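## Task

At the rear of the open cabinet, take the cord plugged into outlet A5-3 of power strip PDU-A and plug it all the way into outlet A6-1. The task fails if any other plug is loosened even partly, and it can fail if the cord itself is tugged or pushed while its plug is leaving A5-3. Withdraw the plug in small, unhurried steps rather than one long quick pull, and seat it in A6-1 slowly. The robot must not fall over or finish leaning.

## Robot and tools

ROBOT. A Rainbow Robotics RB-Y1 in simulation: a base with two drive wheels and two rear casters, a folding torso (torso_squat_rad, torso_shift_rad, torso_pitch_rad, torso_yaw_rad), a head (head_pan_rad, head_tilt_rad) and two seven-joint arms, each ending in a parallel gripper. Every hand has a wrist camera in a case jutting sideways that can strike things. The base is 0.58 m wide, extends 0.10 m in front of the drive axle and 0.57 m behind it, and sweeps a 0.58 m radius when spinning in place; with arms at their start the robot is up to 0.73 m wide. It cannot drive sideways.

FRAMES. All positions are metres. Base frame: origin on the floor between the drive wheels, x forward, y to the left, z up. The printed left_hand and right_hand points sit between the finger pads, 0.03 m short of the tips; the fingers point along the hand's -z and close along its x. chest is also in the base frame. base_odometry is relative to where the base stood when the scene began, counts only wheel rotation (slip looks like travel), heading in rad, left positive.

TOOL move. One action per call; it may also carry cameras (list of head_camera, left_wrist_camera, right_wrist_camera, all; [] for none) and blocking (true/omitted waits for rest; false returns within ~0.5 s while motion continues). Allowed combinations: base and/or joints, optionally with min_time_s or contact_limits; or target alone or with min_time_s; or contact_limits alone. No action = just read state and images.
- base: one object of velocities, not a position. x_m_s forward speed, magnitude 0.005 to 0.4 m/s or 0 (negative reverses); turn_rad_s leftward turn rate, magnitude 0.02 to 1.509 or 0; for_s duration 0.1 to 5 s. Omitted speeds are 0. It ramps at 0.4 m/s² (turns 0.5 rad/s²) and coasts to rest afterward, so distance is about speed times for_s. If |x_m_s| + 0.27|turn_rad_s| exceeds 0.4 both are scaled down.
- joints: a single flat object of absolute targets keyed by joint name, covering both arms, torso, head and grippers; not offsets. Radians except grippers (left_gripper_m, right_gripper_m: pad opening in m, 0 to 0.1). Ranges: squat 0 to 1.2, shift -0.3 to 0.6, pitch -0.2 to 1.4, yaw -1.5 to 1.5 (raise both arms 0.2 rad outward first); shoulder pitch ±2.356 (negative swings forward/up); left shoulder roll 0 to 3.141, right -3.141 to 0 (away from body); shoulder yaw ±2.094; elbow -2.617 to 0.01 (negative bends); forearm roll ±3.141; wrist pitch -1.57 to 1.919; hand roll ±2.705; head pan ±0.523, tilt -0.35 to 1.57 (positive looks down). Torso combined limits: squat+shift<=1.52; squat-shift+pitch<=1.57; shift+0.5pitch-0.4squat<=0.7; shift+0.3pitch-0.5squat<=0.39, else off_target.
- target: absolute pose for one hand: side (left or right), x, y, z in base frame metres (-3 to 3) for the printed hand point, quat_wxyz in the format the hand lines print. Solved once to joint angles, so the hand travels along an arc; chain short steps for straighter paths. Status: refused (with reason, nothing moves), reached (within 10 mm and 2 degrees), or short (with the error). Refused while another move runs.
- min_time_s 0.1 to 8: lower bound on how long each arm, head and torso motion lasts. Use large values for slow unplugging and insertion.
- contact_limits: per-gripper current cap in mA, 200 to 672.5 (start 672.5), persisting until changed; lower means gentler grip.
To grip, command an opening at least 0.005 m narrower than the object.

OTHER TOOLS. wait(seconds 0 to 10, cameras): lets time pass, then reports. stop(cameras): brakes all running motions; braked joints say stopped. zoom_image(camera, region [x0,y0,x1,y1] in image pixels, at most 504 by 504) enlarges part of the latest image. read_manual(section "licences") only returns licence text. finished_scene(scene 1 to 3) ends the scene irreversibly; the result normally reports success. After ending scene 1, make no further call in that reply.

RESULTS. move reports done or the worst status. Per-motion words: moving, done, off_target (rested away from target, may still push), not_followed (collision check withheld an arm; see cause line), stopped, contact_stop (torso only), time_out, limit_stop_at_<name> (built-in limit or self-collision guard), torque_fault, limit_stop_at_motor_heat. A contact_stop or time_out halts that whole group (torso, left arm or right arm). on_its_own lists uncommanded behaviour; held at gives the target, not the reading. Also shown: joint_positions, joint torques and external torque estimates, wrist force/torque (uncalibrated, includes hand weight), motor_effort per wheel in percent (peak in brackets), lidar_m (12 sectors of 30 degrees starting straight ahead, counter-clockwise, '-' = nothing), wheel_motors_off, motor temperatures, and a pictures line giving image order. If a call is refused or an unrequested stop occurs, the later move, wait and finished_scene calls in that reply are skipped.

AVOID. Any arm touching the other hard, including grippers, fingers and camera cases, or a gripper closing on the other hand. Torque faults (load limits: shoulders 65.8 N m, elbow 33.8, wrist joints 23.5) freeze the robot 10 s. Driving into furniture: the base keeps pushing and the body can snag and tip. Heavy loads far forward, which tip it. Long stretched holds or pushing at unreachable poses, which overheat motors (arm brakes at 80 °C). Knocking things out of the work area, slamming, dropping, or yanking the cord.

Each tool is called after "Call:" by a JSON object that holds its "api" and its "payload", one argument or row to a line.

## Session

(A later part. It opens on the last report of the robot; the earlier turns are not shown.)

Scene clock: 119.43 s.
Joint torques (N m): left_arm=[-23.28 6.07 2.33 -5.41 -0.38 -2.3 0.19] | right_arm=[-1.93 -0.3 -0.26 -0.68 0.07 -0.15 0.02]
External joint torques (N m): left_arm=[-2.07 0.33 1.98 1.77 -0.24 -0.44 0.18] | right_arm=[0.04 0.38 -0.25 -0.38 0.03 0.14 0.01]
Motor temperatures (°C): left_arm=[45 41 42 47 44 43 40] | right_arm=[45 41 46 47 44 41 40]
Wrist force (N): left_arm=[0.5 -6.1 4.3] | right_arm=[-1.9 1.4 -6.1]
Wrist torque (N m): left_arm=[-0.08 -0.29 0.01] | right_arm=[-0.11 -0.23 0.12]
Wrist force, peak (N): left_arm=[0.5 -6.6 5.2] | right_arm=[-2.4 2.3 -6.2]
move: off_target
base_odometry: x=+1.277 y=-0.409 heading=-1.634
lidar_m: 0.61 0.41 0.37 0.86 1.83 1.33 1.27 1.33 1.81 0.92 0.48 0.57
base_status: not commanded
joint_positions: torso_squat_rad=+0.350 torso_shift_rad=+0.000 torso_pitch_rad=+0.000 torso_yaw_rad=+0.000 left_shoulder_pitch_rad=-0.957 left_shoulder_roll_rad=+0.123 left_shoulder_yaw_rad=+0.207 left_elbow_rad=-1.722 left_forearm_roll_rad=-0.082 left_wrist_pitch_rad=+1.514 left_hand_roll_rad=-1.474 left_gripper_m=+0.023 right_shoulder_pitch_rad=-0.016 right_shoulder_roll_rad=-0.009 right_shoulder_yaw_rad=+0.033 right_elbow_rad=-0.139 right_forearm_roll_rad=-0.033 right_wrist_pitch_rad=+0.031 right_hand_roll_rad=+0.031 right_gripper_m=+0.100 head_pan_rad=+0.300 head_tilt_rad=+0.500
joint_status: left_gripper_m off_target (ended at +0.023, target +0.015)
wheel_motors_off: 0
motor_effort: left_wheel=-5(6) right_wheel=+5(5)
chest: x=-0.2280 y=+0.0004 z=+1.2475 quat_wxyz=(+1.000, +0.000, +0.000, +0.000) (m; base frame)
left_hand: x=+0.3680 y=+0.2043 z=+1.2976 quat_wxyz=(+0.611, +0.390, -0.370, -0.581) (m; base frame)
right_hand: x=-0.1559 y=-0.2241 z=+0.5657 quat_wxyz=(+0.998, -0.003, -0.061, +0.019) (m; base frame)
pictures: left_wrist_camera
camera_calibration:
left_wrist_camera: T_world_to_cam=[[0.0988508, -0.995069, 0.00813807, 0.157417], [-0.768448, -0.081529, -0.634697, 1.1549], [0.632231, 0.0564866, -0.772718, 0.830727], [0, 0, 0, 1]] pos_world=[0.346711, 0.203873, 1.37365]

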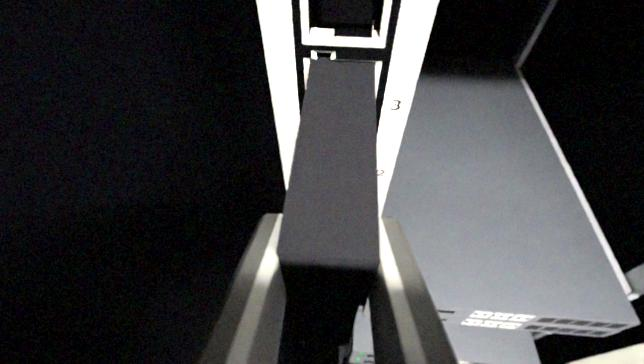

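Call:
{"api": "move", "payload": {
  "joints": {"left_gripper_m":0.04},
  "cameras": []
}}

Call:
{"api": "move", "payload": {
  "target": {"side":"left","x":0.3655,"y":0.204,"z":1.298,"quat_wxyz":[0.6118,0.3898,-0.3699,-0.5806]},
  "min_time_s": 0.8,
  "cameras": []
}}

Call:
{"api": "move", "payload": {
  "joints": {"left_gripper_m":0.015},
  "cameras": ["left_wrist_camera"]
}}

Call:
{"api": "zoom_image", "payload": {
  "camera": "left_wrist_camera",
  "region": [240, 0, 440, 120]
}}

Call:
{"api": "move", "payload": {
  "target": {"side":"left","x":0.355,"y":0.204,"z":1.298,"quat_wxyz":[0.6118,0.3898,-0.3699,-0.5806]},
  "min_time_s": 1.5,
  "cameras": []
}}

Call:
{"api": "move", "payload": {
  "target": {"side":"left","x":0.345,"y":0.204,"z":1.298,"quat_wxyz":[0.6118,0.3898,-0.3699,-0.5806]},
  "min_time_s": 1.5,
  "cameras": ["left_wrist_camera"]
}}

Scene clock: 126.73 s.
Joint torques (N m): left_arm=[-23.57 6.16 2.1 -5.46 -0.23 -2.28 0.2] | right_arm=[-1.71 -0.44 -0.25 -0.75 0.12 -0.04 0.02]
External joint torques (N m): left_arm=[-2.36 0.42 1.75 1.71 -0.1 -0.42 0.19] | right_arm=[0.26 0.24 -0.24 -0.45 0.08 0.25 0.02]
Motor temperatures (°C): left_arm=[45 41 42 47 44 43 40] | right_arm=[45 41 46 47 44 41 40]
Wrist force (N): left_arm=[-0.2 -6.5 4.3] | right_arm=[-1.9 1.1 -5.5]
Wrist torque (N m): left_arm=[0.00 0.08 0.06] | right_arm=[-0.11 -0.20 0.07]
Wrist force, peak (N): left_arm=[0.7 -7.0 4.4] | right_arm=[-2.3 1.4 -6.8]
move: done
base_odometry: x=+1.277 y=-0.409 heading=-1.634
lidar_m: 0.62 0.41 0.36 0.87 1.82 1.34 1.28 1.33 1.81 0.92 0.49 0.57
base_status: not commanded
joint_positions: torso_squat_rad=+0.350 torso_shift_rad=+0.000 torso_pitch_rad=+0.000 torso_yaw_rad=+0.000 left_shoulder_pitch_rad=-0.957 left_shoulder_roll_rad=+0.123 left_shoulder_yaw_rad=+0.207 left_elbow_rad=-1.722 left_forearm_roll_rad=-0.082 left_wrist_pitch_rad=+1.514 left_hand_roll_rad=-1.474 left_gripper_m=+0.040 right_shoulder_pitch_rad=-0.016 right_shoulder_roll_rad=-0.009 right_shoulder_yaw_rad=+0.033 right_elbow_rad=-0.139 right_forearm_roll_rad=-0.033 right_wrist_pitch_rad=+0.031 right_hand_roll_rad=+0.031 right_gripper_m=+0.100 head_pan_rad=+0.300 head_tilt_rad=+0.500
joint_status: all done
wheel_motors_off: 0
motor_effort: left_wheel=-5(6) right_wheel=+4(5)
chest: x=-0.2280 y=+0.0004 z=+1.2475 quat_wxyz=(+1.000, +0.000, +0.000, +0.000) (m; base frame)
left_hand: x=+0.3680 y=+0.2043 z=+1.2975 quat_wxyz=(+0.611, +0.390, -0.370, -0.581) (m; base frame)
right_hand: x=-0.1559 y=-0.2241 z=+0.5657 quat_wxyz=(+0.998, -0.003, -0.061, +0.019) (m; base frame)
pictures: none
No camera images: "cameras" was empty.

Scene clock: 127.87 s.
Joint torques (N m): left_arm=[-19.88 4.12 -1.45 -8.33 -0.27 -1.5 0.13] | right_arm=[-1.67 -0.14 -0.18 -0.69 0.09 -0.08 0.06]
External joint torques (N m): left_arm=[1.24 -1.57 -1.8 -1.23 -0.13 0.36 0.12] | right_arm=[0.3 0.54 -0.17 -0.39 0.05 0.21 0.05]
Motor temperatures (°C): left_arm=[45 41 42 47 44 43 40] | right_arm=[45 41 46 47 44 41 40]
Wrist force (N): left_arm=[0.5 -4.3 -2.2] | right_arm=[-1.6 1.5 -6.4]
Wrist torque (N m): left_arm=[0.05 0.13 0.07] | right_arm=[-0.12 -0.13 0.08]
Wrist force, peak (N): left_arm=[-0.1 -6.1 4.3] | right_arm=[-1.3 1.9 -6.7]
move: done
base_odometry: x=+1.277 y=-0.409 heading=-1.634
lidar_m: 0.61 0.39 0.36 0.86 1.83 1.33 1.27 1.32 1.80 0.93 0.50 0.57
base_status: not commanded
joint_positions: torso_squat_rad=+0.350 torso_shift_rad=+0.000 torso_pitch_rad=+0.000 torso_yaw_rad=+0.000 left_shoulder_pitch_rad=-0.954 left_shoulder_roll_rad=+0.121 left_shoulder_yaw_rad=+0.206 left_elbow_rad=-1.734 left_forearm_roll_rad=-0.083 left_wrist_pitch_rad=+1.524 left_hand_roll_rad=-1.474 left_gripper_m=+0.040 right_shoulder_pitch_rad=-0.016 right_shoulder_roll_rad=-0.009 right_shoulder_yaw_rad=+0.033 right_elbow_rad=-0.139 right_forearm_roll_rad=-0.033 right_wrist_pitch_rad=+0.031 right_hand_roll_rad=+0.031 right_gripper_m=+0.100 head_pan_rad=+0.300 head_tilt_rad=+0.500
joint_status: all done
wheel_motors_off: 0
motor_effort: left_wheel=-5(6) right_wheel=+4(5)
chest: x=-0.2280 y=+0.0004 z=+1.2475 quat_wxyz=(+1.000, +0.000, +0.000, +0.000) (m; base frame)
left_hand: x=+0.3656 y=+0.2041 z=+1.2985 quat_wxyz=(+0.612, +0.390, -0.370, -0.580) (m; base frame)
left_hand_status: reached (checked arc, planned for 0.8 s): 1 mm and 0.0 deg off.
right_hand: x=-0.1559 y=-0.2241 z=+0.5657 quat_wxyz=(+0.998, -0.003, -0.061, +0.019) (m; base frame)
pictures: none
No camera images: "cameras" was empty.

Scene clock: 128.63 s.
Joint torques (N m): left_arm=[-19.7 4.36 -1.33 -8.18 -0.22 -1.55 0.1] | right_arm=[-1.39 -0.57 -0.22 -0.65 0.1 -0.05 0.03]
External joint torques (N m): left_arm=[1.42 -1.33 -1.68 -1.08 -0.09 0.31 0.08] | right_arm=[0.57 0.11 -0.21 -0.36 0.07 0.24 0.02]
Motor temperatures (°C): left_arm=[45 41 42 47 44 43 40] | right_arm=[45 41 46 47 44 41 40]
Wrist force (N): left_arm=[0.4 -4.4 -2.2] | right_arm=[-2.4 1.6 -6.5]
Wrist torque (N m): left_arm=[0.07 -0.17 -0.01] | right_arm=[-0.14 -0.25 0.07]
Wrist force, peak (N): left_arm=[0.2 -4.8 -2.0] | right_arm=[-2.4 1.6 -6.5]
move: off_target
base_odometry: x=+1.277 y=-0.409 heading=-1.634
lidar_m: 0.60 0.39 0.36 0.86 1.84 1.34 1.27 1.32 1.82 0.92 0.49 0.57
base_status: not commanded
joint_positions: torso_squat_rad=+0.350 torso_shift_rad=+0.000 torso_pitch_rad=+0.000 torso_yaw_rad=+0.000 left_shoulder_pitch_rad=-0.954 left_shoulder_roll_rad=+0.121 left_shoulder_yaw_rad=+0.206 left_elbow_rad=-1.734 left_forearm_roll_rad=-0.083 left_wrist_pitch_rad=+1.524 left_hand_roll_rad=-1.474 left_gripper_m=+0.023 right_shoulder_pitch_rad=-0.016 right_shoulder_roll_rad=-0.009 right_shoulder_yaw_rad=+0.033 right_elbow_rad=-0.139 right_forearm_roll_rad=-0.033 right_wrist_pitch_rad=+0.031 right_hand_roll_rad=+0.031 right_gripper_m=+0.100 head_pan_rad=+0.300 head_tilt_rad=+0.500
joint_status: left_gripper_m off_target (ended at +0.023, target +0.015)
wheel_motors_off: 0
motor_effort: left_wheel=-5(6) right_wheel=+4(5)
chest: x=-0.2280 y=+0.0004 z=+1.2475 quat_wxyz=(+1.000, +0.000, +0.000, +0.000) (m; base frame)
left_hand: x=+0.3656 y=+0.2041 z=+1.2985 quat_wxyz=(+0.612, +0.390, -0.370, -0.580) (m; base frame)
right_hand: x=-0.1559 y=-0.2241 z=+0.5657 quat_wxyz=(+0.998, -0.003, -0.061, +0.019) (m; base frame)
pictures: left_wrist_camera
camera_calibration:
left_wrist_camera: T_world_to_cam=[[0.0994599, -0.995005, 0.00852962, 0.156685], [-0.768145, -0.0822264, -0.634975, 1.15403], [0.632504, 0.0566025, -0.772486, 0.832513], [0, 0, 0, 1]] pos_world=[0.344312, 0.203672, 1.37455]

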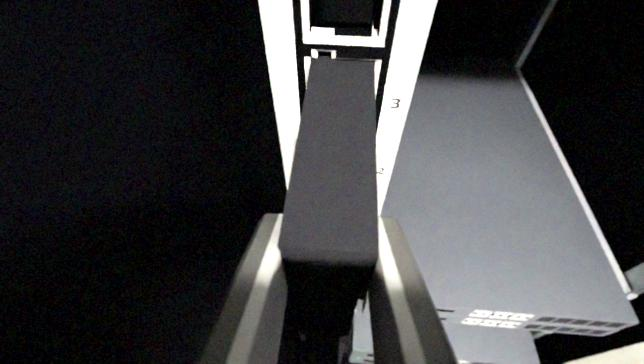

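Scaled by 2.520 from the camera's 644x364 image, which has a finer 1265x715 frame.

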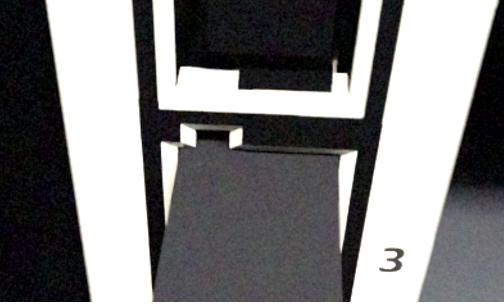

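Scene clock: 130.47 s.
Joint torques (N m): left_arm=[-16.1 2.45 -2.06 -12.84 -0.32 4.46 -0.39] | right_arm=[-1.73 -0.24 -0.27 -0.74 0.07 -0.11 0.08]
External joint torques (N m): left_arm=[4.62 -3.02 -2.39 -5.95 -0.18 6.32 -0.4] | right_arm=[0.18 0.44 -0.25 -0.46 0.04 0.17 0.07]
Motor temperatures (°C): left_arm=[45 41 42 47 44 43 40] | right_arm=[45 41 46 47 44 41 40]
Wrist force (N): left_arm=[2.0 21.1 -48.6] | right_arm=[-1.1 1.0 -5.7]
Wrist torque (N m): left_arm=[0.72 -0.09 0.18] | right_arm=[-0.10 -0.11 0.07]
Wrist force, peak (N): left_arm=[1.4 23.9 -48.7] | right_arm=[-1.4 1.0 -7.0]
move: done
base_odometry: x=+1.277 y=-0.409 heading=-1.634
lidar_m: 0.62 0.40 0.36 0.87 1.84 1.35 1.28 1.33 1.79 0.93 0.49 0.57
base_status: not commanded
joint_positions: torso_squat_rad=+0.350 torso_shift_rad=+0.001 torso_pitch_rad=+0.002 torso_yaw_rad=+0.000 left_shoulder_pitch_rad=-0.936 left_shoulder_roll_rad=+0.115 left_shoulder_yaw_rad=+0.202 left_elbow_rad=-1.785 left_forearm_roll_rad=-0.086 left_wrist_pitch_rad=+1.555 left_hand_roll_rad=-1.478 left_gripper_m=+0.023 right_shoulder_pitch_rad=-0.016 right_shoulder_roll_rad=-0.009 right_shoulder_yaw_rad=+0.033 right_elbow_rad=-0.139 right_forearm_roll_rad=-0.033 right_wrist_pitch_rad=+0.031 right_hand_roll_rad=+0.031 right_gripper_m=+0.100 head_pan_rad=+0.300 head_tilt_rad=+0.500
joint_status: all done
wheel_motors_off: 0
motor_effort: left_wheel=-17(17) right_wheel=+1(5)
chest: x=-0.2269 y=+0.0004 z=+1.2475 quat_wxyz=(+1.000, +0.000, +0.001, +0.000) (m; base frame)
left_hand: x=+0.3574 y=+0.2040 z=+1.2979 quat_wxyz=(+0.612, +0.390, -0.370, -0.580) (m; base frame)
left_hand_status: reached (checked arc, planned for 1.5 s): 2 mm and 0.0 deg off.
right_hand: x=-0.1559 y=-0.2241 z=+0.5656 quat_wxyz=(+0.998, -0.003, -0.061, +0.019) (m; base frame)
pictures: none
No camera images: "cameras" was empty.

Scene clock: 132.30 s.
Joint torques (N m): left_arm=[-19.79 4.02 -1.27 -8.19 -0.28 -1.78 -0.28] | right_arm=[-1.95 -0.34 0 -0.63 0.07 -0.17 -0.03]
External joint torques (N m): left_arm=[0.47 -1.2 -1.56 -1.59 -0.15 0.08 -0.3] | right_arm=[0.01 0.34 0.01 -0.34 0.03 0.13 -0.04]
Motor temperatures (°C): left_arm=[45 41 42 47 44 43 40] | right_arm=[45 41 46 47 44 41 40]
Wrist force (N): left_arm=[0.1 -6.0 -3.0] | right_arm=[-1.3 1.7 -5.4]
Wrist torque (N m): left_arm=[0.13 0.07 0.07] | right_arm=[-0.15 -0.12 0.07]
Wrist force, peak (N): left_arm=[3.0 26.2 -49.6] | right_arm=[-1.9 1.5 -6.8]
move: done
base_odometry: x=+1.277 y=-0.409 heading=-1.634
lidar_m: 0.60 0.40 0.36 0.86 1.84 1.34 1.27 1.33 1.81 0.93 0.48 0.56
base_status: not commanded
joint_positions: torso_squat_rad=+0.350 torso_shift_rad=+0.000 torso_pitch_rad=+0.000 torso_yaw_rad=+0.000 left_shoulder_pitch_rad=-0.916 left_shoulder_roll_rad=+0.108 left_shoulder_yaw_rad=+0.198 left_elbow_rad=-1.843 left_forearm_roll_rad=-0.089 left_wrist_pitch_rad=+1.592 left_hand_roll_rad=-1.482 left_gripper_m=+0.023 right_shoulder_pitch_rad=-0.016 right_shoulder_roll_rad=-0.009 right_shoulder_yaw_rad=+0.033 right_elbow_rad=-0.139 right_forearm_roll_rad=-0.033 right_wrist_pitch_rad=+0.031 right_hand_roll_rad=+0.031 right_gripper_m=+0.100 head_pan_rad=+0.300 head_tilt_rad=+0.500
joint_status: all done
wheel_motors_off: 0
motor_effort: left_wheel=-6(18) right_wheel=+5(7)
chest: x=-0.2279 y=+0.0004 z=+1.2475 quat_wxyz=(+1.000, +0.000, +0.000, +0.000) (m; base frame)
left_hand: x=+0.3449 y=+0.2043 z=+1.2990 quat_wxyz=(+0.612, +0.390, -0.370, -0.580) (m; base frame)
left_hand_status: reached (checked arc, planned for 1.5 s): 1 mm and 0.1 deg off.
right_hand: x=-0.1559 y=-0.2241 z=+0.5657 quat_wxyz=(+0.998, -0.003, -0.061, +0.019) (m; base frame)
pictures: left_wrist_camera
camera_calibration:
left_wrist_camera: T_world_to_cam=[[0.0997853, -0.994968, 0.00900575, 0.15818], [-0.767552, -0.082731, -0.635625, 1.13919], [0.633172, 0.0565137, -0.771945, 0.845101], [0, 0, 0, 1]] pos_world=[0.323514, 0.203871, 1.37505]

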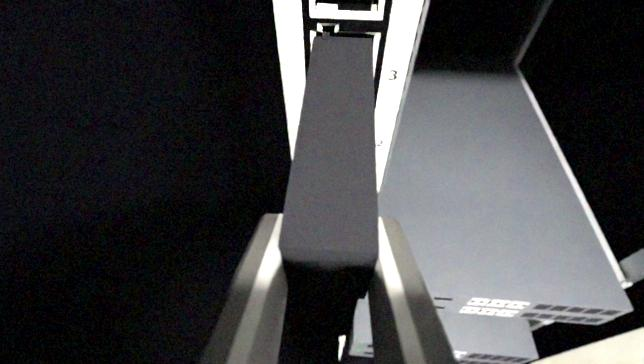

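Call:
{"api": "move", "payload": {
  "target": {"side":"left","x":0.322,"y":0.204,"z":1.299,"quat_wxyz":[0.6118,0.3898,-0.3699,-0.5806]},
  "min_time_s": 2,
  "cameras": ["head_camera","left_wrist_camera"]
}}

Call:
{"api": "zoom_image", "payload": {
  "camera": "left_wrist_camera",
  "region": [240, 0, 440, 180]
}}

Call:
{"api": "zoom_image", "payload": {
  "camera": "head_camera",
  "region": [400, 0, 540, 150]
}}

Call:
{"api": "zoom_image", "payload": {
  "camera": "head_camera",
  "region": [400, 150, 540, 300]
}}

Scene clock: 145.93 s.
Joint torques (N m): left_arm=[-18.57 3.53 -1.49 -7.64 -0.27 -1.66 -0.33] | right_arm=[-1.77 -0.18 0.01 -0.62 0.13 -0.08 0.01]
External joint torques (N m): left_arm=[0.78 -1.22 -1.73 -1.6 -0.15 0.21 -0.35] | right_arm=[0.19 0.5 0.02 -0.33 0.09 0.21 0]
Motor temperatures (°C): left_arm=[45 41 42 47 44 43 40] | right_arm=[45 41 46 47 44 41 40]
Wrist force (N): left_arm=[-0.1 -5.7 -3.0] | right_arm=[-1.3 1.5 -6.1]
Wrist torque (N m): left_arm=[0.15 0.04 0.10] | right_arm=[-0.13 -0.11 0.07]
Wrist force, peak (N): left_arm=[-0.2 -6.4 -2.9] | right_arm=[-2.1 1.6 -7.3]
move: done
base_odometry: x=+1.277 y=-0.409 heading=-1.634
lidar_m: 0.61 0.40 0.36 0.86 1.84 1.34 1.28 1.32 1.81 0.92 0.49 0.56
base_status: not commanded
joint_positions: torso_squat_rad=+0.350 torso_shift_rad=+0.000 torso_pitch_rad=+0.000 torso_yaw_rad=+0.000 left_shoulder_pitch_rad=-0.879 left_shoulder_roll_rad=+0.094 left_shoulder_yaw_rad=+0.188 left_elbow_rad=-1.955 left_forearm_roll_rad=-0.096 left_wrist_pitch_rad=+1.667 left_hand_roll_rad=-1.490 left_gripper_m=+0.023 right_shoulder_pitch_rad=-0.016 right_shoulder_roll_rad=-0.009 right_shoulder_yaw_rad=+0.033 right_elbow_rad=-0.139 right_forearm_roll_rad=-0.033 right_wrist_pitch_rad=+0.031 right_hand_roll_rad=+0.031 right_gripper_m=+0.100 head_pan_rad=+0.300 head_tilt_rad=+0.500
joint_status: all done
wheel_motors_off: 0
motor_effort: left_wheel=-6(7) right_wheel=+6(6)
chest: x=-0.2279 y=+0.0004 z=+1.2475 quat_wxyz=(+1.000, +0.000, +0.000, +0.000) (m; base frame)
left_hand: x=+0.3221 y=+0.2041 z=+1.2993 quat_wxyz=(+0.612, +0.390, -0.370, -0.580) (m; base frame)
left_hand_status: reached (checked arc, planned for 2.0 s): 0 mm and 0.0 deg off.
right_hand: x=-0.1559 y=-0.2241 z=+0.5657 quat_wxyz=(+0.998, -0.003, -0.061, +0.019) (m; base frame)
pictures: head_camera, left_wrist_camera
camera_calibration:
head_camera: T_world_to_cam=[[0.297961, -0.9545, -0.0122031, 0.0881175], [-0.433043, -0.123766, -0.892836, 1.26919], [0.850701, 0.271315, -0.450217, 0.764669], [0, 0, 0, 1]] pos_world=[-0.127146, 0.0337247, 1.47852]
left_wrist_camera: T_world_to_cam=[[0.0996216, -0.994988, 0.00861634, 0.160933], [-0.768353, -0.0824264, -0.634696, 1.12085], [0.632226, 0.0566091, -0.772714, 0.861035], [0, 0, 0, 1]] pos_world=[0.300811, 0.203772, 1.37535]

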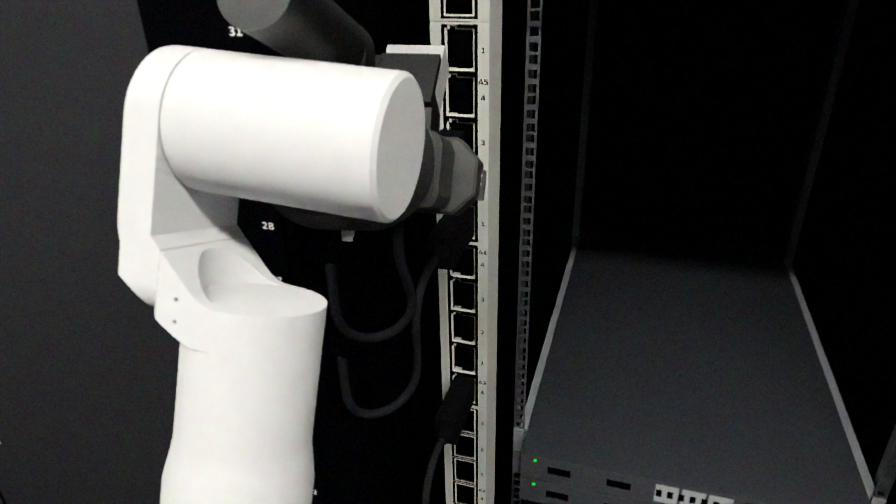

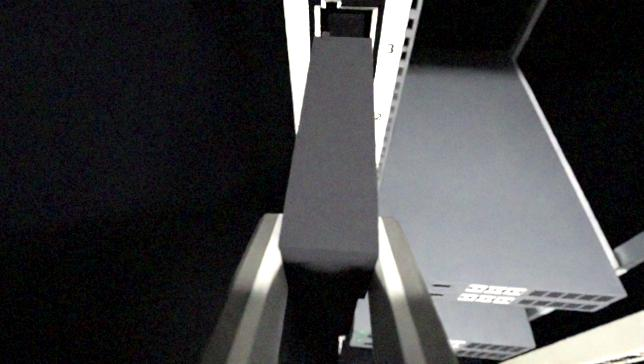

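Scaled by 2.520 from the camera's 644x364 image, which has a finer 1265x715 frame.

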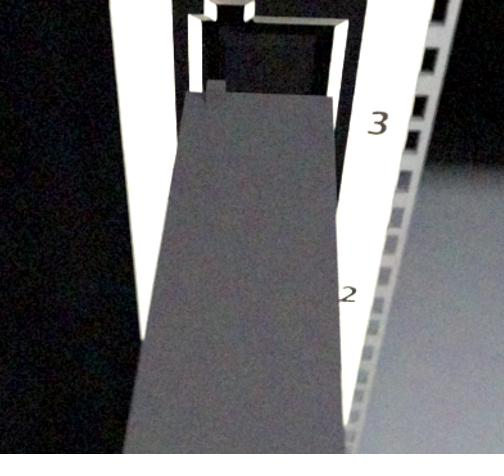

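Scaled by 3.360 from the camera's 896x504 image, which has a finer 1280x720 frame.

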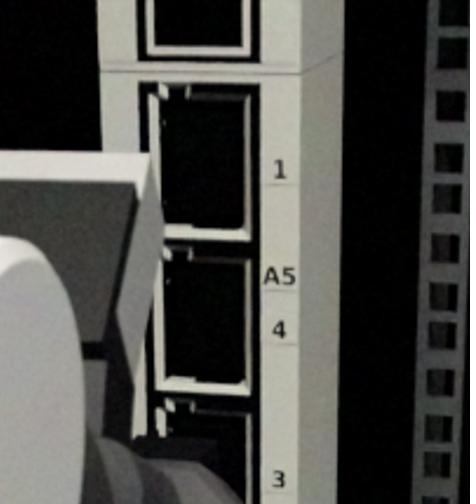

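Scaled by 3.360 from the camera's 896x504 image, which has a finer 1280x720 frame.

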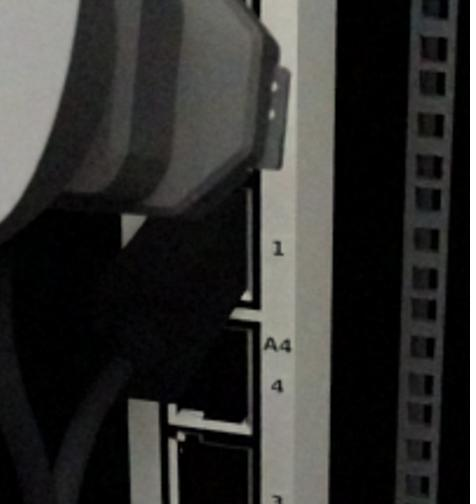

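Call:
{"api": "move", "payload": {
  "target": {"side":"left","x":0.322,"y":0.204,"z":1.345,"quat_wxyz":[0.6118,0.3898,-0.3699,-0.5806]},
  "min_time_s": 1.5,
  "cameras": []
}}

Call:
{"api": "move", "payload": {
  "target": {"side":"left","x":0.322,"y":0.2045,"z":1.3885,"quat_wxyz":[0.6118,0.3898,-0.3699,-0.5806]},
  "min_time_s": 1.5,
  "cameras": ["head_camera","left_wrist_camera"]
}}

Call:
{"api": "zoom_image", "payload": {
  "camera": "left_wrist_camera",
  "region": [240, 0, 440, 180]
}}

Scene clock: 156.33 s.
Joint torques (N m): left_arm=[-24.18 6.18 2.25 -5.39 0.14 -1.85 -0.36] | right_arm=[-2.04 -0.22 -0.38 -0.73 0.09 -0.09 0.01]
External joint torques (N m): left_arm=[-4.13 0.49 1.91 -0.09 0.26 0.01 -0.37] | right_arm=[-0.08 0.46 -0.37 -0.43 0.06 0.2 0]
Motor temperatures (°C): left_arm=[44 41 42 47 44 43 40] | right_arm=[45 41 46 47 44 41 40]
Wrist force (N): left_arm=[-0.1 -7.1 -3.6] | right_arm=[-0.8 1.3 -6.0]
Wrist torque (N m): left_arm=[0.22 0.09 0.09] | right_arm=[-0.12 -0.06 0.07]
Wrist force, peak (N): left_arm=[-0.1 -7.2 -3.8] | right_arm=[-2.1 1.4 -7.0]
move: done
base_odometry: x=+1.277 y=-0.409 heading=-1.634
lidar_m: 0.61 0.40 0.36 0.87 1.83 1.33 1.27 1.32 1.80 0.92 0.48 0.57
base_status: not commanded
joint_positions: torso_squat_rad=+0.350 torso_shift_rad=+0.000 torso_pitch_rad=+0.000 torso_yaw_rad=+0.000 left_shoulder_pitch_rad=-1.028 left_shoulder_roll_rad=+0.136 left_shoulder_yaw_rad=+0.220 left_elbow_rad=-1.897 left_forearm_roll_rad=-0.086 left_wrist_pitch_rad=+1.760 left_hand_roll_rad=-1.493 left_gripper_m=+0.023 right_shoulder_pitch_rad=-0.016 right_shoulder_roll_rad=-0.009 right_shoulder_yaw_rad=+0.033 right_elbow_rad=-0.139 right_forearm_roll_rad=-0.033 right_wrist_pitch_rad=+0.031 right_hand_roll_rad=+0.031 right_gripper_m=+0.100 head_pan_rad=+0.300 head_tilt_rad=+0.500
joint_status: all done
wheel_motors_off: 0
motor_effort: left_wheel=-6(7) right_wheel=+6(6)
chest: x=-0.2279 y=+0.0004 z=+1.2475 quat_wxyz=(+1.000, +0.000, +0.000, +0.000) (m; base frame)
left_hand: x=+0.3219 y=+0.2039 z=+1.3447 quat_wxyz=(+0.612, +0.390, -0.370, -0.581) (m; base frame)
left_hand_status: reached (checked arc, planned for 1.5 s): 0 mm and 0.0 deg off.
right_hand: x=-0.1559 y=-0.2241 z=+0.5657 quat_wxyz=(+0.998, -0.003, -0.061, +0.019) (m; base frame)
pictures: none
No camera images: "cameras" was empty.

Scene clock: 158.17 s.
Joint torques (N m): left_arm=[-25.58 6.99 1.96 -5.35 0.21 -2.22 -0.27] | right_arm=[-1.85 -0.45 -0.01 -0.65 0.13 -0.17 0.03]
External joint torques (N m): left_arm=[-4.99 0.5 1.58 -0.59 0.33 -0.36 -0.28] | right_arm=[0.11 0.23 0 -0.36 0.09 0.12 0.03]
Motor temperatures (°C): left_arm=[45 41 42 47 44 43 40] | right_arm=[45 41 46 47 44 41 40]
Wrist force (N): left_arm=[-0.4 -8.9 -3.9] | right_arm=[-2.4 1.3 -6.1]
Wrist torque (N m): left_arm=[0.27 0.06 0.07] | right_arm=[-0.09 -0.22 0.08]
Wrist force, peak (N): left_arm=[-0.2 -9.1 -4.2] | right_arm=[-2.5 0.6 -6.5]
move: done
base_odometry: x=+1.277 y=-0.409 heading=-1.634
lidar_m: 0.59 0.39 0.37 0.87 1.83 1.34 1.28 1.33 1.80 0.91 0.49 0.56
base_status: not commanded
joint_positions: torso_squat_rad=+0.350 torso_shift_rad=+0.000 torso_pitch_rad=+0.000 torso_yaw_rad=+0.000 left_shoulder_pitch_rad=-1.171 left_shoulder_roll_rad=+0.182 left_shoulder_yaw_rad=+0.248 left_elbow_rad=-1.814 left_forearm_roll_rad=-0.075 left_wrist_pitch_rad=+1.825 left_hand_roll_rad=-1.495 left_gripper_m=+0.023 right_shoulder_pitch_rad=-0.016 right_shoulder_roll_rad=-0.009 right_shoulder_yaw_rad=+0.033 right_elbow_rad=-0.139 right_forearm_roll_rad=-0.033 right_wrist_pitch_rad=+0.031 right_hand_roll_rad=+0.031 right_gripper_m=+0.100 head_pan_rad=+0.300 head_tilt_rad=+0.500
joint_status: all done
wheel_motors_off: 0
motor_effort: left_wheel=-6(7) right_wheel=+6(6)
chest: x=-0.2279 y=+0.0004 z=+1.2475 quat_wxyz=(+1.000, +0.000, +0.000, +0.000) (m; base frame)
left_hand: x=+0.3219 y=+0.2044 z=+1.3880 quat_wxyz=(+0.612, +0.390, -0.370, -0.581) (m; base frame)
left_hand_status: reached (checked arc, planned for 1.5 s): 0 mm and 0.0 deg off.
right_hand: x=-0.1559 y=-0.2241 z=+0.5657 quat_wxyz=(+0.998, -0.003, -0.061, +0.019) (m; base frame)
pictures: head_camera, left_wrist_camera
camera_calibration:
head_camera: T_world_to_cam=[[0.297988, -0.954492, -0.0122166, 0.0881404], [-0.43308, -0.123778, -0.892816, 1.26916], [0.850673, 0.271339, -0.450255, 0.764722], [0, 0, 0, 1]] pos_world=[-0.127146, 0.0337246, 1.47852]
left_wrist_camera: T_world_to_cam=[[0.0993557, -0.995019, 0.00804828, 0.161396], [-0.769029, -0.0819175, -0.633943, 1.17616], [0.631445, 0.0567965, -0.773338, 0.93081], [0, 0, 0, 1]] pos_world=[0.300708, 0.204073, 1.46415]

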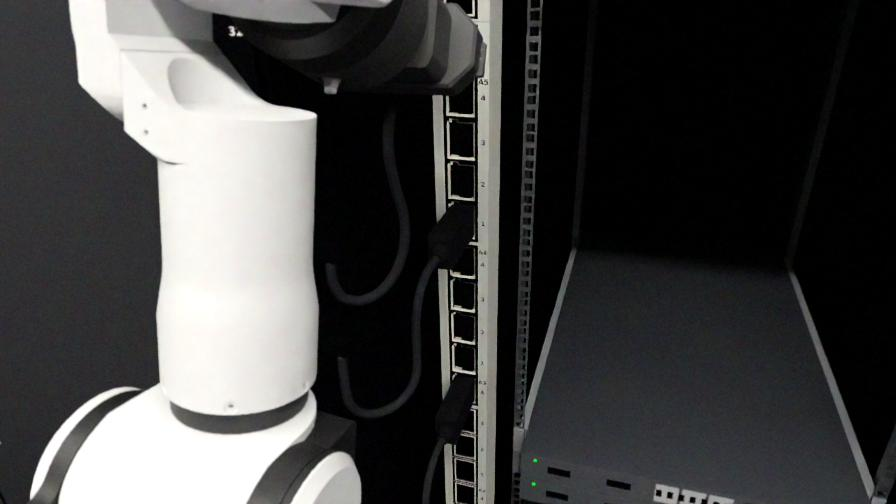

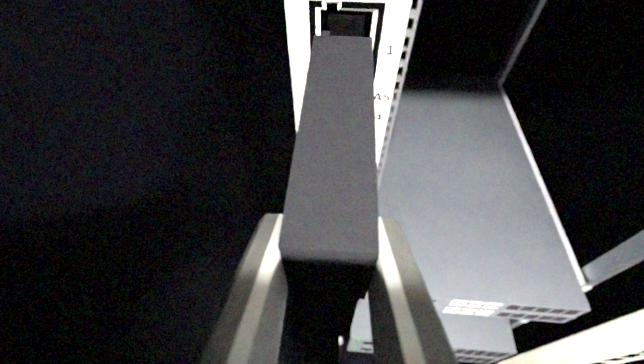

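Scaled by 2.520 from the camera's 644x364 image, which has a finer 1265x715 frame.

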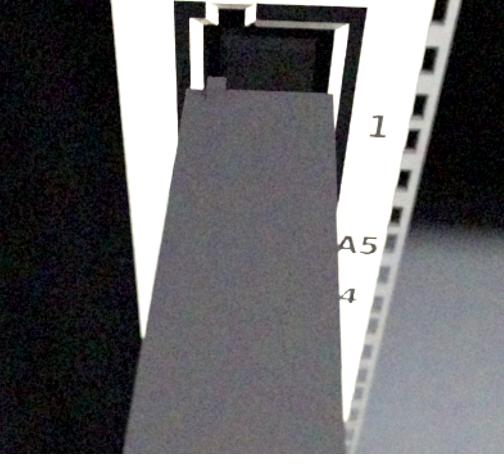

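Call:
{"api": "move", "payload": {
  "target": {"side":"left","x":0.341,"y":0.2042,"z":1.3878,"quat_wxyz":[0.6118,0.3898,-0.3699,-0.5806]},
  "min_time_s": 1.5,
  "cameras": ["left_wrist_camera"]
}}

Call:
{"api": "zoom_image", "payload": {
  "camera": "left_wrist_camera",
  "region": [240, 0, 440, 120]
}}

Scene clock: 166.23 s.
Joint torques (N m): left_arm=[-26.64 7.61 2.13 -5.73 0.19 -2.61 0.1] | right_arm=[-2.08 -0.21 -0.17 -0.63 0.09 -0.12 -0.02]
External joint torques (N m): left_arm=[-5.38 0.82 1.75 -0.38 0.32 -0.75 0.09] | right_arm=[-0.12 0.47 -0.16 -0.34 0.06 0.17 -0.02]
Motor temperatures (°C): left_arm=[45 41 42 47 44 43 40] | right_arm=[45 41 46 47 44 41 40]
Wrist force (N): left_arm=[-0.3 -8.9 -3.6] | right_arm=[-2.2 1.2 -6.1]
Wrist torque (N m): left_arm=[0.22 0.05 0.08] | right_arm=[-0.12 -0.20 0.09]
Wrist force, peak (N): left_arm=[-0.4 -9.1 -4.3] | right_arm=[-1.7 1.4 -7.0]
move: done
base_odometry: x=+1.277 y=-0.409 heading=-1.634
lidar_m: 0.60 0.40 0.35 0.87 1.85 1.33 1.27 1.32 1.80 0.92 0.48 0.57
base_status: not commanded
joint_positions: torso_squat_rad=+0.350 torso_shift_rad=+0.000 torso_pitch_rad=+0.000 torso_yaw_rad=+0.000 left_shoulder_pitch_rad=-1.191 left_shoulder_roll_rad=+0.189 left_shoulder_yaw_rad=+0.251 left_elbow_rad=-1.722 left_forearm_roll_rad=-0.072 left_wrist_pitch_rad=+1.754 left_hand_roll_rad=-1.490 left_gripper_m=+0.023 right_shoulder_pitch_rad=-0.016 right_shoulder_roll_rad=-0.009 right_shoulder_yaw_rad=+0.033 right_elbow_rad=-0.139 right_forearm_roll_rad=-0.033 right_wrist_pitch_rad=+0.031 right_hand_roll_rad=+0.031 right_gripper_m=+0.100 head_pan_rad=+0.300 head_tilt_rad=+0.500
joint_status: all done
wheel_motors_off: 0
motor_effort: left_wheel=-6(7) right_wheel=+5(6)
chest: x=-0.2279 y=+0.0004 z=+1.2475 quat_wxyz=(+1.000, +0.000, +0.000, +0.000) (m; base frame)
left_hand: x=+0.3410 y=+0.2041 z=+1.3873 quat_wxyz=(+0.612, +0.390, -0.369, -0.581) (m; base frame)
left_hand_status: reached (checked arc, planned for 1.5 s): 1 mm and 0.1 deg off.
right_hand: x=-0.1559 y=-0.2241 z=+0.5657 quat_wxyz=(+0.998, -0.003, -0.061, +0.019) (m; base frame)
pictures: left_wrist_camera
camera_calibration:
left_wrist_camera: T_world_to_cam=[[0.0992659, -0.99503, 0.00781119, 0.159485], [-0.76931, -0.0817218, -0.633627, 1.18989], [0.631116, 0.0568883, -0.773599, 0.918624], [0, 0, 0, 1]] pos_world=[0.319807, 0.203673, 1.46335]

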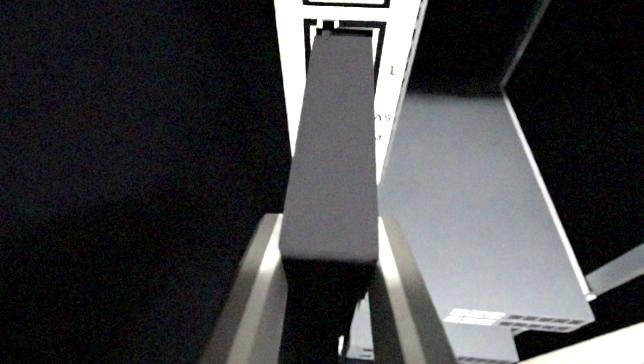

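Scaled by 2.520 from the camera's 644x364 image, which has a finer 1265x715 frame.

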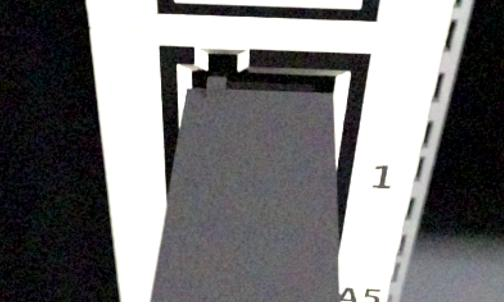

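Call:
{"api": "move", "payload": {
  "target": {"side":"left","x":0.353,"y":0.2042,"z":1.3877,"quat_wxyz":[0.6118,0.3898,-0.3699,-0.5806]},
  "min_time_s": 2,
  "cameras": ["left_wrist_camera"]
}}

Call:
{"api": "zoom_image", "payload": {
  "camera": "left_wrist_camera",
  "region": [240, 0, 440, 120]
}}

Scene clock: 172.33 s.
Joint torques (N m): left_arm=[-29.35 9.62 2.78 -4.91 -0.31 -7.12 0.29] | right_arm=[-1.89 -0.3 -0.03 -0.58 0.08 -0.17 0.02]
External joint torques (N m): left_arm=[-7.66 2.62 2.38 0.8 -0.19 -5.26 0.28] | right_arm=[0.1 0.38 -0.02 -0.28 0.04 0.12 0.02]
Motor temperatures (°C): left_arm=[45 41 42 47 44 43 40] | right_arm=[45 41 46 47 44 41 40]
Wrist force (N): left_arm=[-0.1 -28.3 20.4] | right_arm=[-2.1 2.1 -5.9]
Wrist torque (N m): left_arm=[-0.49 0.02 -0.08] | right_arm=[-0.15 -0.20 0.07]
Wrist force, peak (N): left_arm=[-0.4 -28.5 20.7] | right_arm=[-2.2 2.2 -7.1]
move: done
base_odometry: x=+1.277 y=-0.409 heading=-1.634
lidar_m: 0.60 0.41 0.36 0.86 1.84 1.33 1.27 1.33 1.80 0.92 0.48 0.57
base_status: not commanded
joint_positions: torso_squat_rad=+0.350 torso_shift_rad=+0.000 torso_pitch_rad=-0.001 torso_yaw_rad=+0.000 left_shoulder_pitch_rad=-1.207 left_shoulder_roll_rad=+0.194 left_shoulder_yaw_rad=+0.254 left_elbow_rad=-1.660 left_forearm_roll_rad=-0.069 left_wrist_pitch_rad=+1.710 left_hand_roll_rad=-1.487 left_gripper_m=+0.023 right_shoulder_pitch_rad=-0.016 right_shoulder_roll_rad=-0.009 right_shoulder_yaw_rad=+0.033 right_elbow_rad=-0.139 right_forearm_roll_rad=-0.033 right_wrist_pitch_rad=+0.031 right_hand_roll_rad=+0.031 right_gripper_m=+0.100 head_pan_rad=+0.300 head_tilt_rad=+0.500
joint_status: all done
wheel_motors_off: 0
motor_effort: left_wheel=-3(7) right_wheel=+6(6)
chest: x=-0.2285 y=+0.0004 z=+1.2475 quat_wxyz=(+1.000, +0.000, +0.000, +0.000) (m; base frame)
left_hand: x=+0.3522 y=+0.2040 z=+1.3871 quat_wxyz=(+0.612, +0.389, -0.369, -0.581) (m; base frame)
left_hand_status: reached (checked arc, planned for 2.0 s): 1 mm and 0.1 deg off.
right_hand: x=-0.1559 y=-0.2241 z=+0.5657 quat_wxyz=(+0.998, -0.003, -0.062, +0.019) (m; base frame)
pictures: left_wrist_camera
camera_calibration:
left_wrist_camera: T_world_to_cam=[[0.0990693, -0.99505, 0.00783032, 0.158315], [-0.769787, -0.0816234, -0.63306, 1.19775], [0.630566, 0.0566892, -0.774063, 0.912386], [0, 0, 0, 1]] pos_world=[0.331006, 0.203573, 1.46325]

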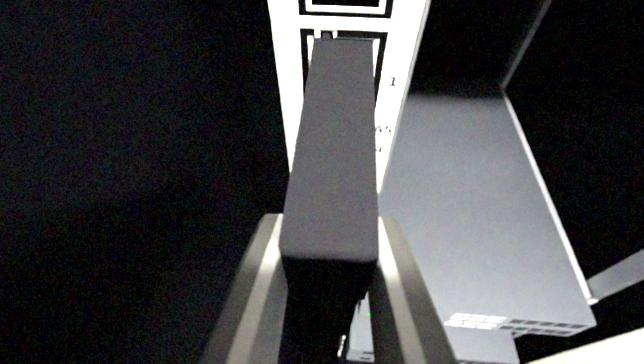

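Scaled by 2.520 from the camera's 644x364 image, which has a finer 1265x715 frame.

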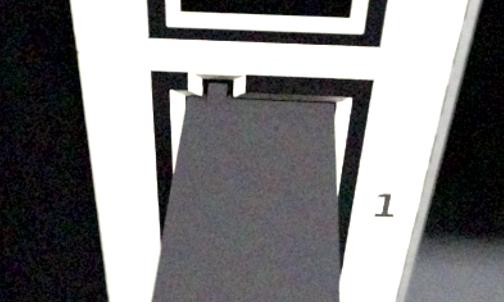

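Call:
{"api": "move", "payload": {
  "target": {"side":"left","x":0.36,"y":0.2042,"z":1.388,"quat_wxyz":[0.6118,0.3898,-0.3699,-0.5806]},
  "min_time_s": 2,
  "cameras": ["left_wrist_camera"]
}}

Call:
{"api": "zoom_image", "payload": {
  "camera": "left_wrist_camera",
  "region": [240, 0, 440, 120]
}}

Scene clock: 176.87 s.
Joint torques (N m): left_arm=[-26.96 11.05 3.96 1.14 -0.81 -12.76 0.45] | right_arm=[-2.03 -0.25 -0.14 -0.72 -0.02 -0.11 -0.05]
External joint torques (N m): left_arm=[-5.03 3.94 3.57 7.02 -0.68 -10.89 0.44] | right_arm=[0.03 0.42 -0.13 -0.39 -0.06 0.19 -0.05]
Motor temperatures (°C): left_arm=[45 41 42 47 44 44 40] | right_arm=[45 41 46 47 44 41 40]
Wrist force (N): left_arm=[-1.2 -51.7 66.7] | right_arm=[-1.7 1.5 -5.5]
Wrist torque (N m): left_arm=[-1.00 -0.18 -0.20] | right_arm=[-0.11 -0.22 0.04]
Wrist force, peak (N): left_arm=[-1.1 -52.6 68.1] | right_arm=[-1.9 0.9 -7.2]
move: done
base_odometry: x=+1.277 y=-0.408 heading=-1.633
lidar_m: 0.60 0.41 0.36 0.87 1.82 1.33 1.27 1.32 1.79 0.92 0.49 0.57
base_status: not commanded
joint_positions: torso_squat_rad=+0.350 torso_shift_rad=-0.002 torso_pitch_rad=-0.003 torso_yaw_rad=+0.000 left_shoulder_pitch_rad=-1.217 left_shoulder_roll_rad=+0.198 left_shoulder_yaw_rad=+0.255 left_elbow_rad=-1.623 left_forearm_roll_rad=-0.068 left_wrist_pitch_rad=+1.685 left_hand_roll_rad=-1.485 left_gripper_m=+0.023 right_shoulder_pitch_rad=-0.016 right_shoulder_roll_rad=-0.009 right_shoulder_yaw_rad=+0.033 right_elbow_rad=-0.139 right_forearm_roll_rad=-0.033 right_wrist_pitch_rad=+0.031 right_hand_roll_rad=+0.031 right_gripper_m=+0.100 head_pan_rad=+0.300 head_tilt_rad=+0.500
joint_status: all done
wheel_motors_off: 0
motor_effort: left_wheel=+11(11) right_wheel=+12(13)
chest: x=-0.2300 y=+0.0004 z=+1.2474 quat_wxyz=(+1.000, +0.000, -0.001, +0.000) (m; base frame)
left_hand: x=+0.3571 y=+0.2038 z=+1.3886 quat_wxyz=(+0.611, +0.390, -0.370, -0.581) (m; base frame)
left_hand_status: reached (checked arc, planned for 2.0 s): 3 mm and 0.1 deg off.
right_hand: x=-0.1558 y=-0.2241 z=+0.5658 quat_wxyz=(+0.998, -0.003, -0.063, +0.019) (m; base frame)
pictures: left_wrist_camera
camera_calibration:
left_wrist_camera: T_world_to_cam=[[0.0984888, -0.995105, 0.00813284, 0.157393], [-0.768349, -0.0812346, -0.634855, 1.20438], [0.632408, 0.0562772, -0.772589, 0.907756], [0, 0, 0, 1]] pos_world=[0.335811, 0.203374, 1.46465]

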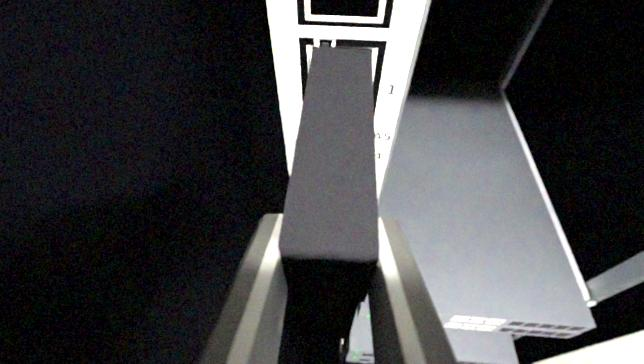

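Scaled by 2.520 from the camera's 644x364 image, which has a finer 1265x715 frame.

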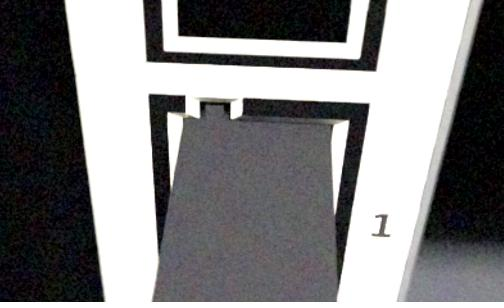

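Call:
{"api": "move", "payload": {
  "target": {"side":"left","x":0.362,"y":0.2042,"z":1.3878,"quat_wxyz":[0.6118,0.3898,-0.3699,-0.5806]},
  "min_time_s": 1.5,
  "cameras": ["left_wrist_camera"]
}}

Call:
{"api": "zoom_image", "payload": {
  "camera": "left_wrist_camera",
  "region": [240, 0, 440, 120]
}}

Scene clock: 192.57 s.
Joint torques (N m): left_arm=[-24 9.23 3.51 0.2 -0.49 -8.21 0.31] | right_arm=[-2.11 -0.47 -0.14 -0.68 0.08 -0.14 0]
External joint torques (N m): left_arm=[-1.92 2.04 3.11 6.23 -0.36 -6.35 0.3] | right_arm=[-0.07 0.21 -0.13 -0.35 0.04 0.16 -0.01]
Motor temperatures (°C): left_arm=[45 41 42 47 44 48 40] | right_arm=[45 41 46 47 44 41 40]
Wrist force (N): left_arm=[-1.0 -33.1 44.5] | right_arm=[-1.4 0.8 -6.1]
Wrist torque (N m): left_arm=[-0.15 -0.22 -0.11] | right_arm=[-0.03 -0.17 0.06]
Wrist force, peak (N): left_arm=[-1.2 -52.6 67.7] | right_arm=[-2.0 2.2 -7.0]
move: done
base_odometry: x=+1.277 y=-0.408 heading=-1.633
lidar_m: 0.61 0.39 0.36 0.87 1.83 1.34 1.27 1.33 1.81 0.92 0.49 0.56
base_status: not commanded
joint_positions: torso_squat_rad=+0.350 torso_shift_rad=-0.001 torso_pitch_rad=-0.002 torso_yaw_rad=+0.000 left_shoulder_pitch_rad=-1.222 left_shoulder_roll_rad=+0.199 left_shoulder_yaw_rad=+0.256 left_elbow_rad=-1.601 left_forearm_roll_rad=-0.067 left_wrist_pitch_rad=+1.668 left_hand_roll_rad=-1.484 left_gripper_m=+0.023 right_shoulder_pitch_rad=-0.016 right_shoulder_roll_rad=-0.009 right_shoulder_yaw_rad=+0.033 right_elbow_rad=-0.139 right_forearm_roll_rad=-0.033 right_wrist_pitch_rad=+0.031 right_hand_roll_rad=+0.031 right_gripper_m=+0.100 head_pan_rad=+0.300 head_tilt_rad=+0.500
joint_status: all done
wheel_motors_off: 0
motor_effort: left_wheel=+9(11) right_wheel=+11(13)
chest: x=-0.2296 y=+0.0004 z=+1.2474 quat_wxyz=(+1.000, +0.000, -0.001, +0.000) (m; base frame)
left_hand: x=+0.3618 y=+0.2037 z=+1.3876 quat_wxyz=(+0.611, +0.390, -0.370, -0.581) (m; base frame)
left_hand_status: reached (checked arc, planned for 1.5 s): 1 mm and 0.1 deg off.
right_hand: x=-0.1557 y=-0.2241 z=+0.5658 quat_wxyz=(+0.998, -0.003, -0.063, +0.019) (m; base frame)
pictures: left_wrist_camera
camera_calibration:
left_wrist_camera: T_world_to_cam=[[0.0983483, -0.995121, 0.00790415, 0.157215], [-0.769054, -0.081042, -0.634026, 1.20641], [0.631573, 0.0562766, -0.773271, 0.90524], [0, 0, 0, 1]] pos_world=[0.340609, 0.203274, 1.46365]

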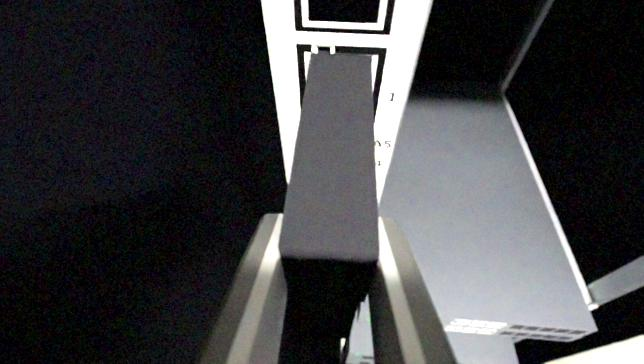

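Scaled by 2.520 from the camera's 644x364 image, which has a finer 1265x715 frame.

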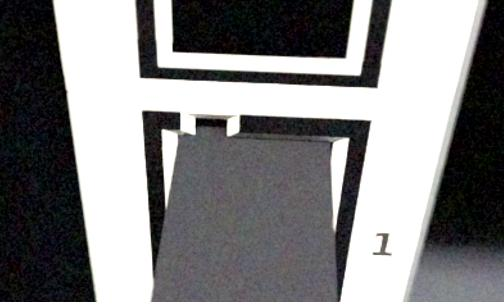

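Call:
{"api": "move", "payload": {
  "target": {"side":"left","x":0.3675,"y":0.2042,"z":1.3877,"quat_wxyz":[0.6118,0.3898,-0.3699,-0.5806]},
  "min_time_s": 1.8,
  "cameras": ["left_wrist_camera"]
}}

Call:
{"api": "zoom_image", "payload": {
  "camera": "left_wrist_camera",
  "region": [240, 0, 440, 120]
}}

Scene clock: 198.13 s.
Joint torques (N m): left_arm=[-25.59 9.89 3.15 -0.54 -0.61 -8.77 0.34] | right_arm=[-2.17 -0.36 -0.51 -0.65 0.17 -0.16 0]
External joint torques (N m): left_arm=[-3.33 2.61 2.75 5.63 -0.48 -6.91 0.33] | right_arm=[-0.13 0.32 -0.5 -0.32 0.13 0.13 -0.01]
Motor temperatures (°C): left_arm=[45 41 42 47 44 48 40] | right_arm=[45 41 46 47 44 41 40]
Wrist force (N): left_arm=[-1.0 -36.1 45.0] | right_arm=[-1.5 1.1 -6.3]
Wrist torque (N m): left_arm=[-0.17 -0.34 -0.12] | right_arm=[-0.06 -0.23 0.08]
Wrist force, peak (N): left_arm=[-1.4 -38.1 54.1] | right_arm=[-1.7 1.8 -7.1]
move: done
base_odometry: x=+1.277 y=-0.408 heading=-1.633
lidar_m: 0.61 0.40 0.36 0.87 1.85 1.34 1.26 1.32 1.81 0.92 0.48 0.58
base_status: not commanded
joint_positions: torso_squat_rad=+0.350 torso_shift_rad=-0.001 torso_pitch_rad=-0.002 torso_yaw_rad=+0.000 left_shoulder_pitch_rad=-1.230 left_shoulder_roll_rad=+0.202 left_shoulder_yaw_rad=+0.257 left_elbow_rad=-1.574 left_forearm_roll_rad=-0.066 left_wrist_pitch_rad=+1.649 left_hand_roll_rad=-1.483 left_gripper_m=+0.023 right_shoulder_pitch_rad=-0.016 right_shoulder_roll_rad=-0.009 right_shoulder_yaw_rad=+0.033 right_elbow_rad=-0.139 right_forearm_roll_rad=-0.033 right_wrist_pitch_rad=+0.031 right_hand_roll_rad=+0.031 right_gripper_m=+0.100 head_pan_rad=+0.300 head_tilt_rad=+0.500
joint_status: all done
wheel_motors_off: 0
motor_effort: left_wheel=+8(9) right_wheel=+11(12)
chest: x=-0.2296 y=+0.0004 z=+1.2474 quat_wxyz=(+1.000, +0.000, -0.001, +0.000) (m; base frame)
left_hand: x=+0.3669 y=+0.2037 z=+1.3874 quat_wxyz=(+0.612, +0.390, -0.370, -0.581) (m; base frame)
left_hand_status: reached (checked arc, planned for 1.8 s): 1 mm and 0.1 deg off.
right_hand: x=-0.1557 y=-0.2241 z=+0.5658 quat_wxyz=(+0.998, -0.003, -0.063, +0.019) (m; base frame)
pictures: left_wrist_camera
camera_calibration:
left_wrist_camera: T_world_to_cam=[[0.0984195, -0.995113, 0.00794554, 0.156627], [-0.769173, -0.0811345, -0.63387, 1.2101], [0.631417, 0.0562736, -0.773399, 0.902183], [0, 0, 0, 1]] pos_world=[0.345708, 0.203274, 1.46355]

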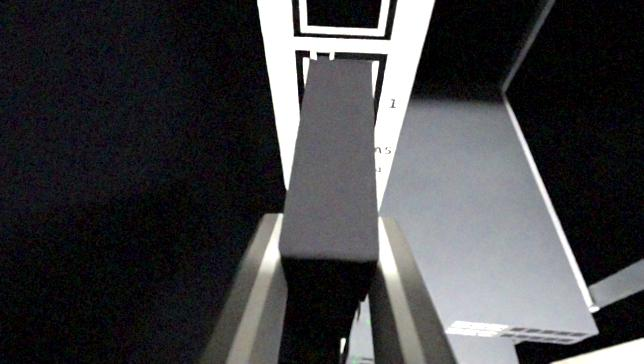

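Scaled by 2.520 from the camera's 644x364 image, which has a finer 1265x715 frame.

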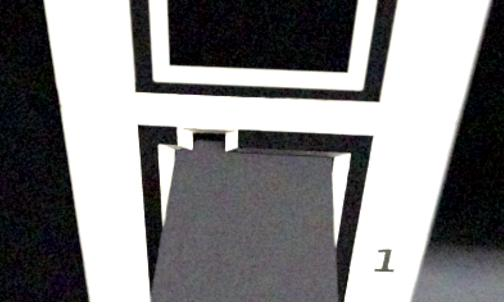

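Call:
{"api": "move", "payload": {
  "target": {"side":"left","x":0.3705,"y":0.2042,"z":1.3877,"quat_wxyz":[0.6118,0.3898,-0.3699,-0.5806]},
  "min_time_s": 1.2,
  "cameras": ["left_wrist_camera"]
}}

Call:
{"api": "zoom_image", "payload": {
  "camera": "left_wrist_camera",
  "region": [240, 0, 440, 120]
}}

Scene clock: 203.10 s.
Joint torques (N m): left_arm=[-26.24 10.15 3.1 -0.18 -0.62 -9.8 0.36] | right_arm=[-2.05 -0.39 -0.23 -0.73 0.05 -0.13 -0.02]
External joint torques (N m): left_arm=[-3.87 2.81 2.7 6.09 -0.49 -7.93 0.34] | right_arm=[-0.01 0.29 -0.22 -0.41 0.01 0.17 -0.03]
Motor temperatures (°C): left_arm=[45 41 42 46 44 48 40] | right_arm=[45 41 46 47 44 41 40]
Wrist force (N): left_arm=[-1.5 -41.9 52.7] | right_arm=[-1.7 1.7 -5.9]
Wrist torque (N m): left_arm=[-0.23 -0.38 -0.10] | right_arm=[-0.17 -0.18 0.04]
Wrist force, peak (N): left_arm=[-1.5 -42.2 53.6] | right_arm=[-1.7 1.2 -7.2]
move: done
base_odometry: x=+1.277 y=-0.408 heading=-1.633
lidar_m: 0.61 0.40 0.36 0.87 1.82 1.34 1.27 1.33 1.80 0.92 0.48 0.58
base_status: not commanded
joint_positions: torso_squat_rad=+0.350 torso_shift_rad=-0.001 torso_pitch_rad=-0.002 torso_yaw_rad=+0.000 left_shoulder_pitch_rad=-1.235 left_shoulder_roll_rad=+0.204 left_shoulder_yaw_rad=+0.258 left_elbow_rad=-1.556 left_forearm_roll_rad=-0.066 left_wrist_pitch_rad=+1.637 left_hand_roll_rad=-1.482 left_gripper_m=+0.023 right_shoulder_pitch_rad=-0.016 right_shoulder_roll_rad=-0.009 right_shoulder_yaw_rad=+0.033 right_elbow_rad=-0.139 right_forearm_roll_rad=-0.033 right_wrist_pitch_rad=+0.031 right_hand_roll_rad=+0.031 right_gripper_m=+0.100 head_pan_rad=+0.300 head_tilt_rad=+0.500
joint_status: all done
wheel_motors_off: 0
motor_effort: left_wheel=+8(8) right_wheel=+12(12)
chest: x=-0.2296 y=+0.0004 z=+1.2474 quat_wxyz=(+1.000, +0.000, -0.001, +0.000) (m; base frame)
left_hand: x=+0.3700 y=+0.2037 z=+1.3874 quat_wxyz=(+0.612, +0.389, -0.370, -0.581) (m; base frame)
left_hand_status: reached (checked arc, planned for 1.2 s): 1 mm and 0.1 deg off.
right_hand: x=-0.1557 y=-0.2241 z=+0.5658 quat_wxyz=(+0.998, -0.003, -0.063, +0.019) (m; base frame)
pictures: left_wrist_camera
camera_calibration:
left_wrist_camera: T_world_to_cam=[[0.0984247, -0.995113, 0.00791013, 0.156372], [-0.769401, -0.0811364, -0.633593, 1.21216], [0.631138, 0.0562751, -0.773626, 0.900656], [0, 0, 0, 1]] pos_world=[0.348808, 0.203274, 1.46355]

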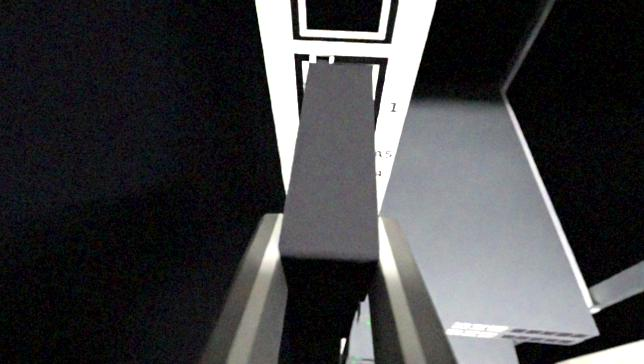

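Scaled by 2.520 from the camera's 644x364 image, which has a finer 1265x715 frame.

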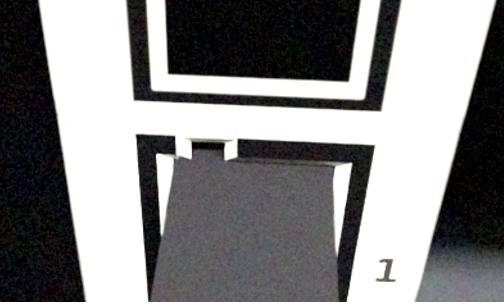

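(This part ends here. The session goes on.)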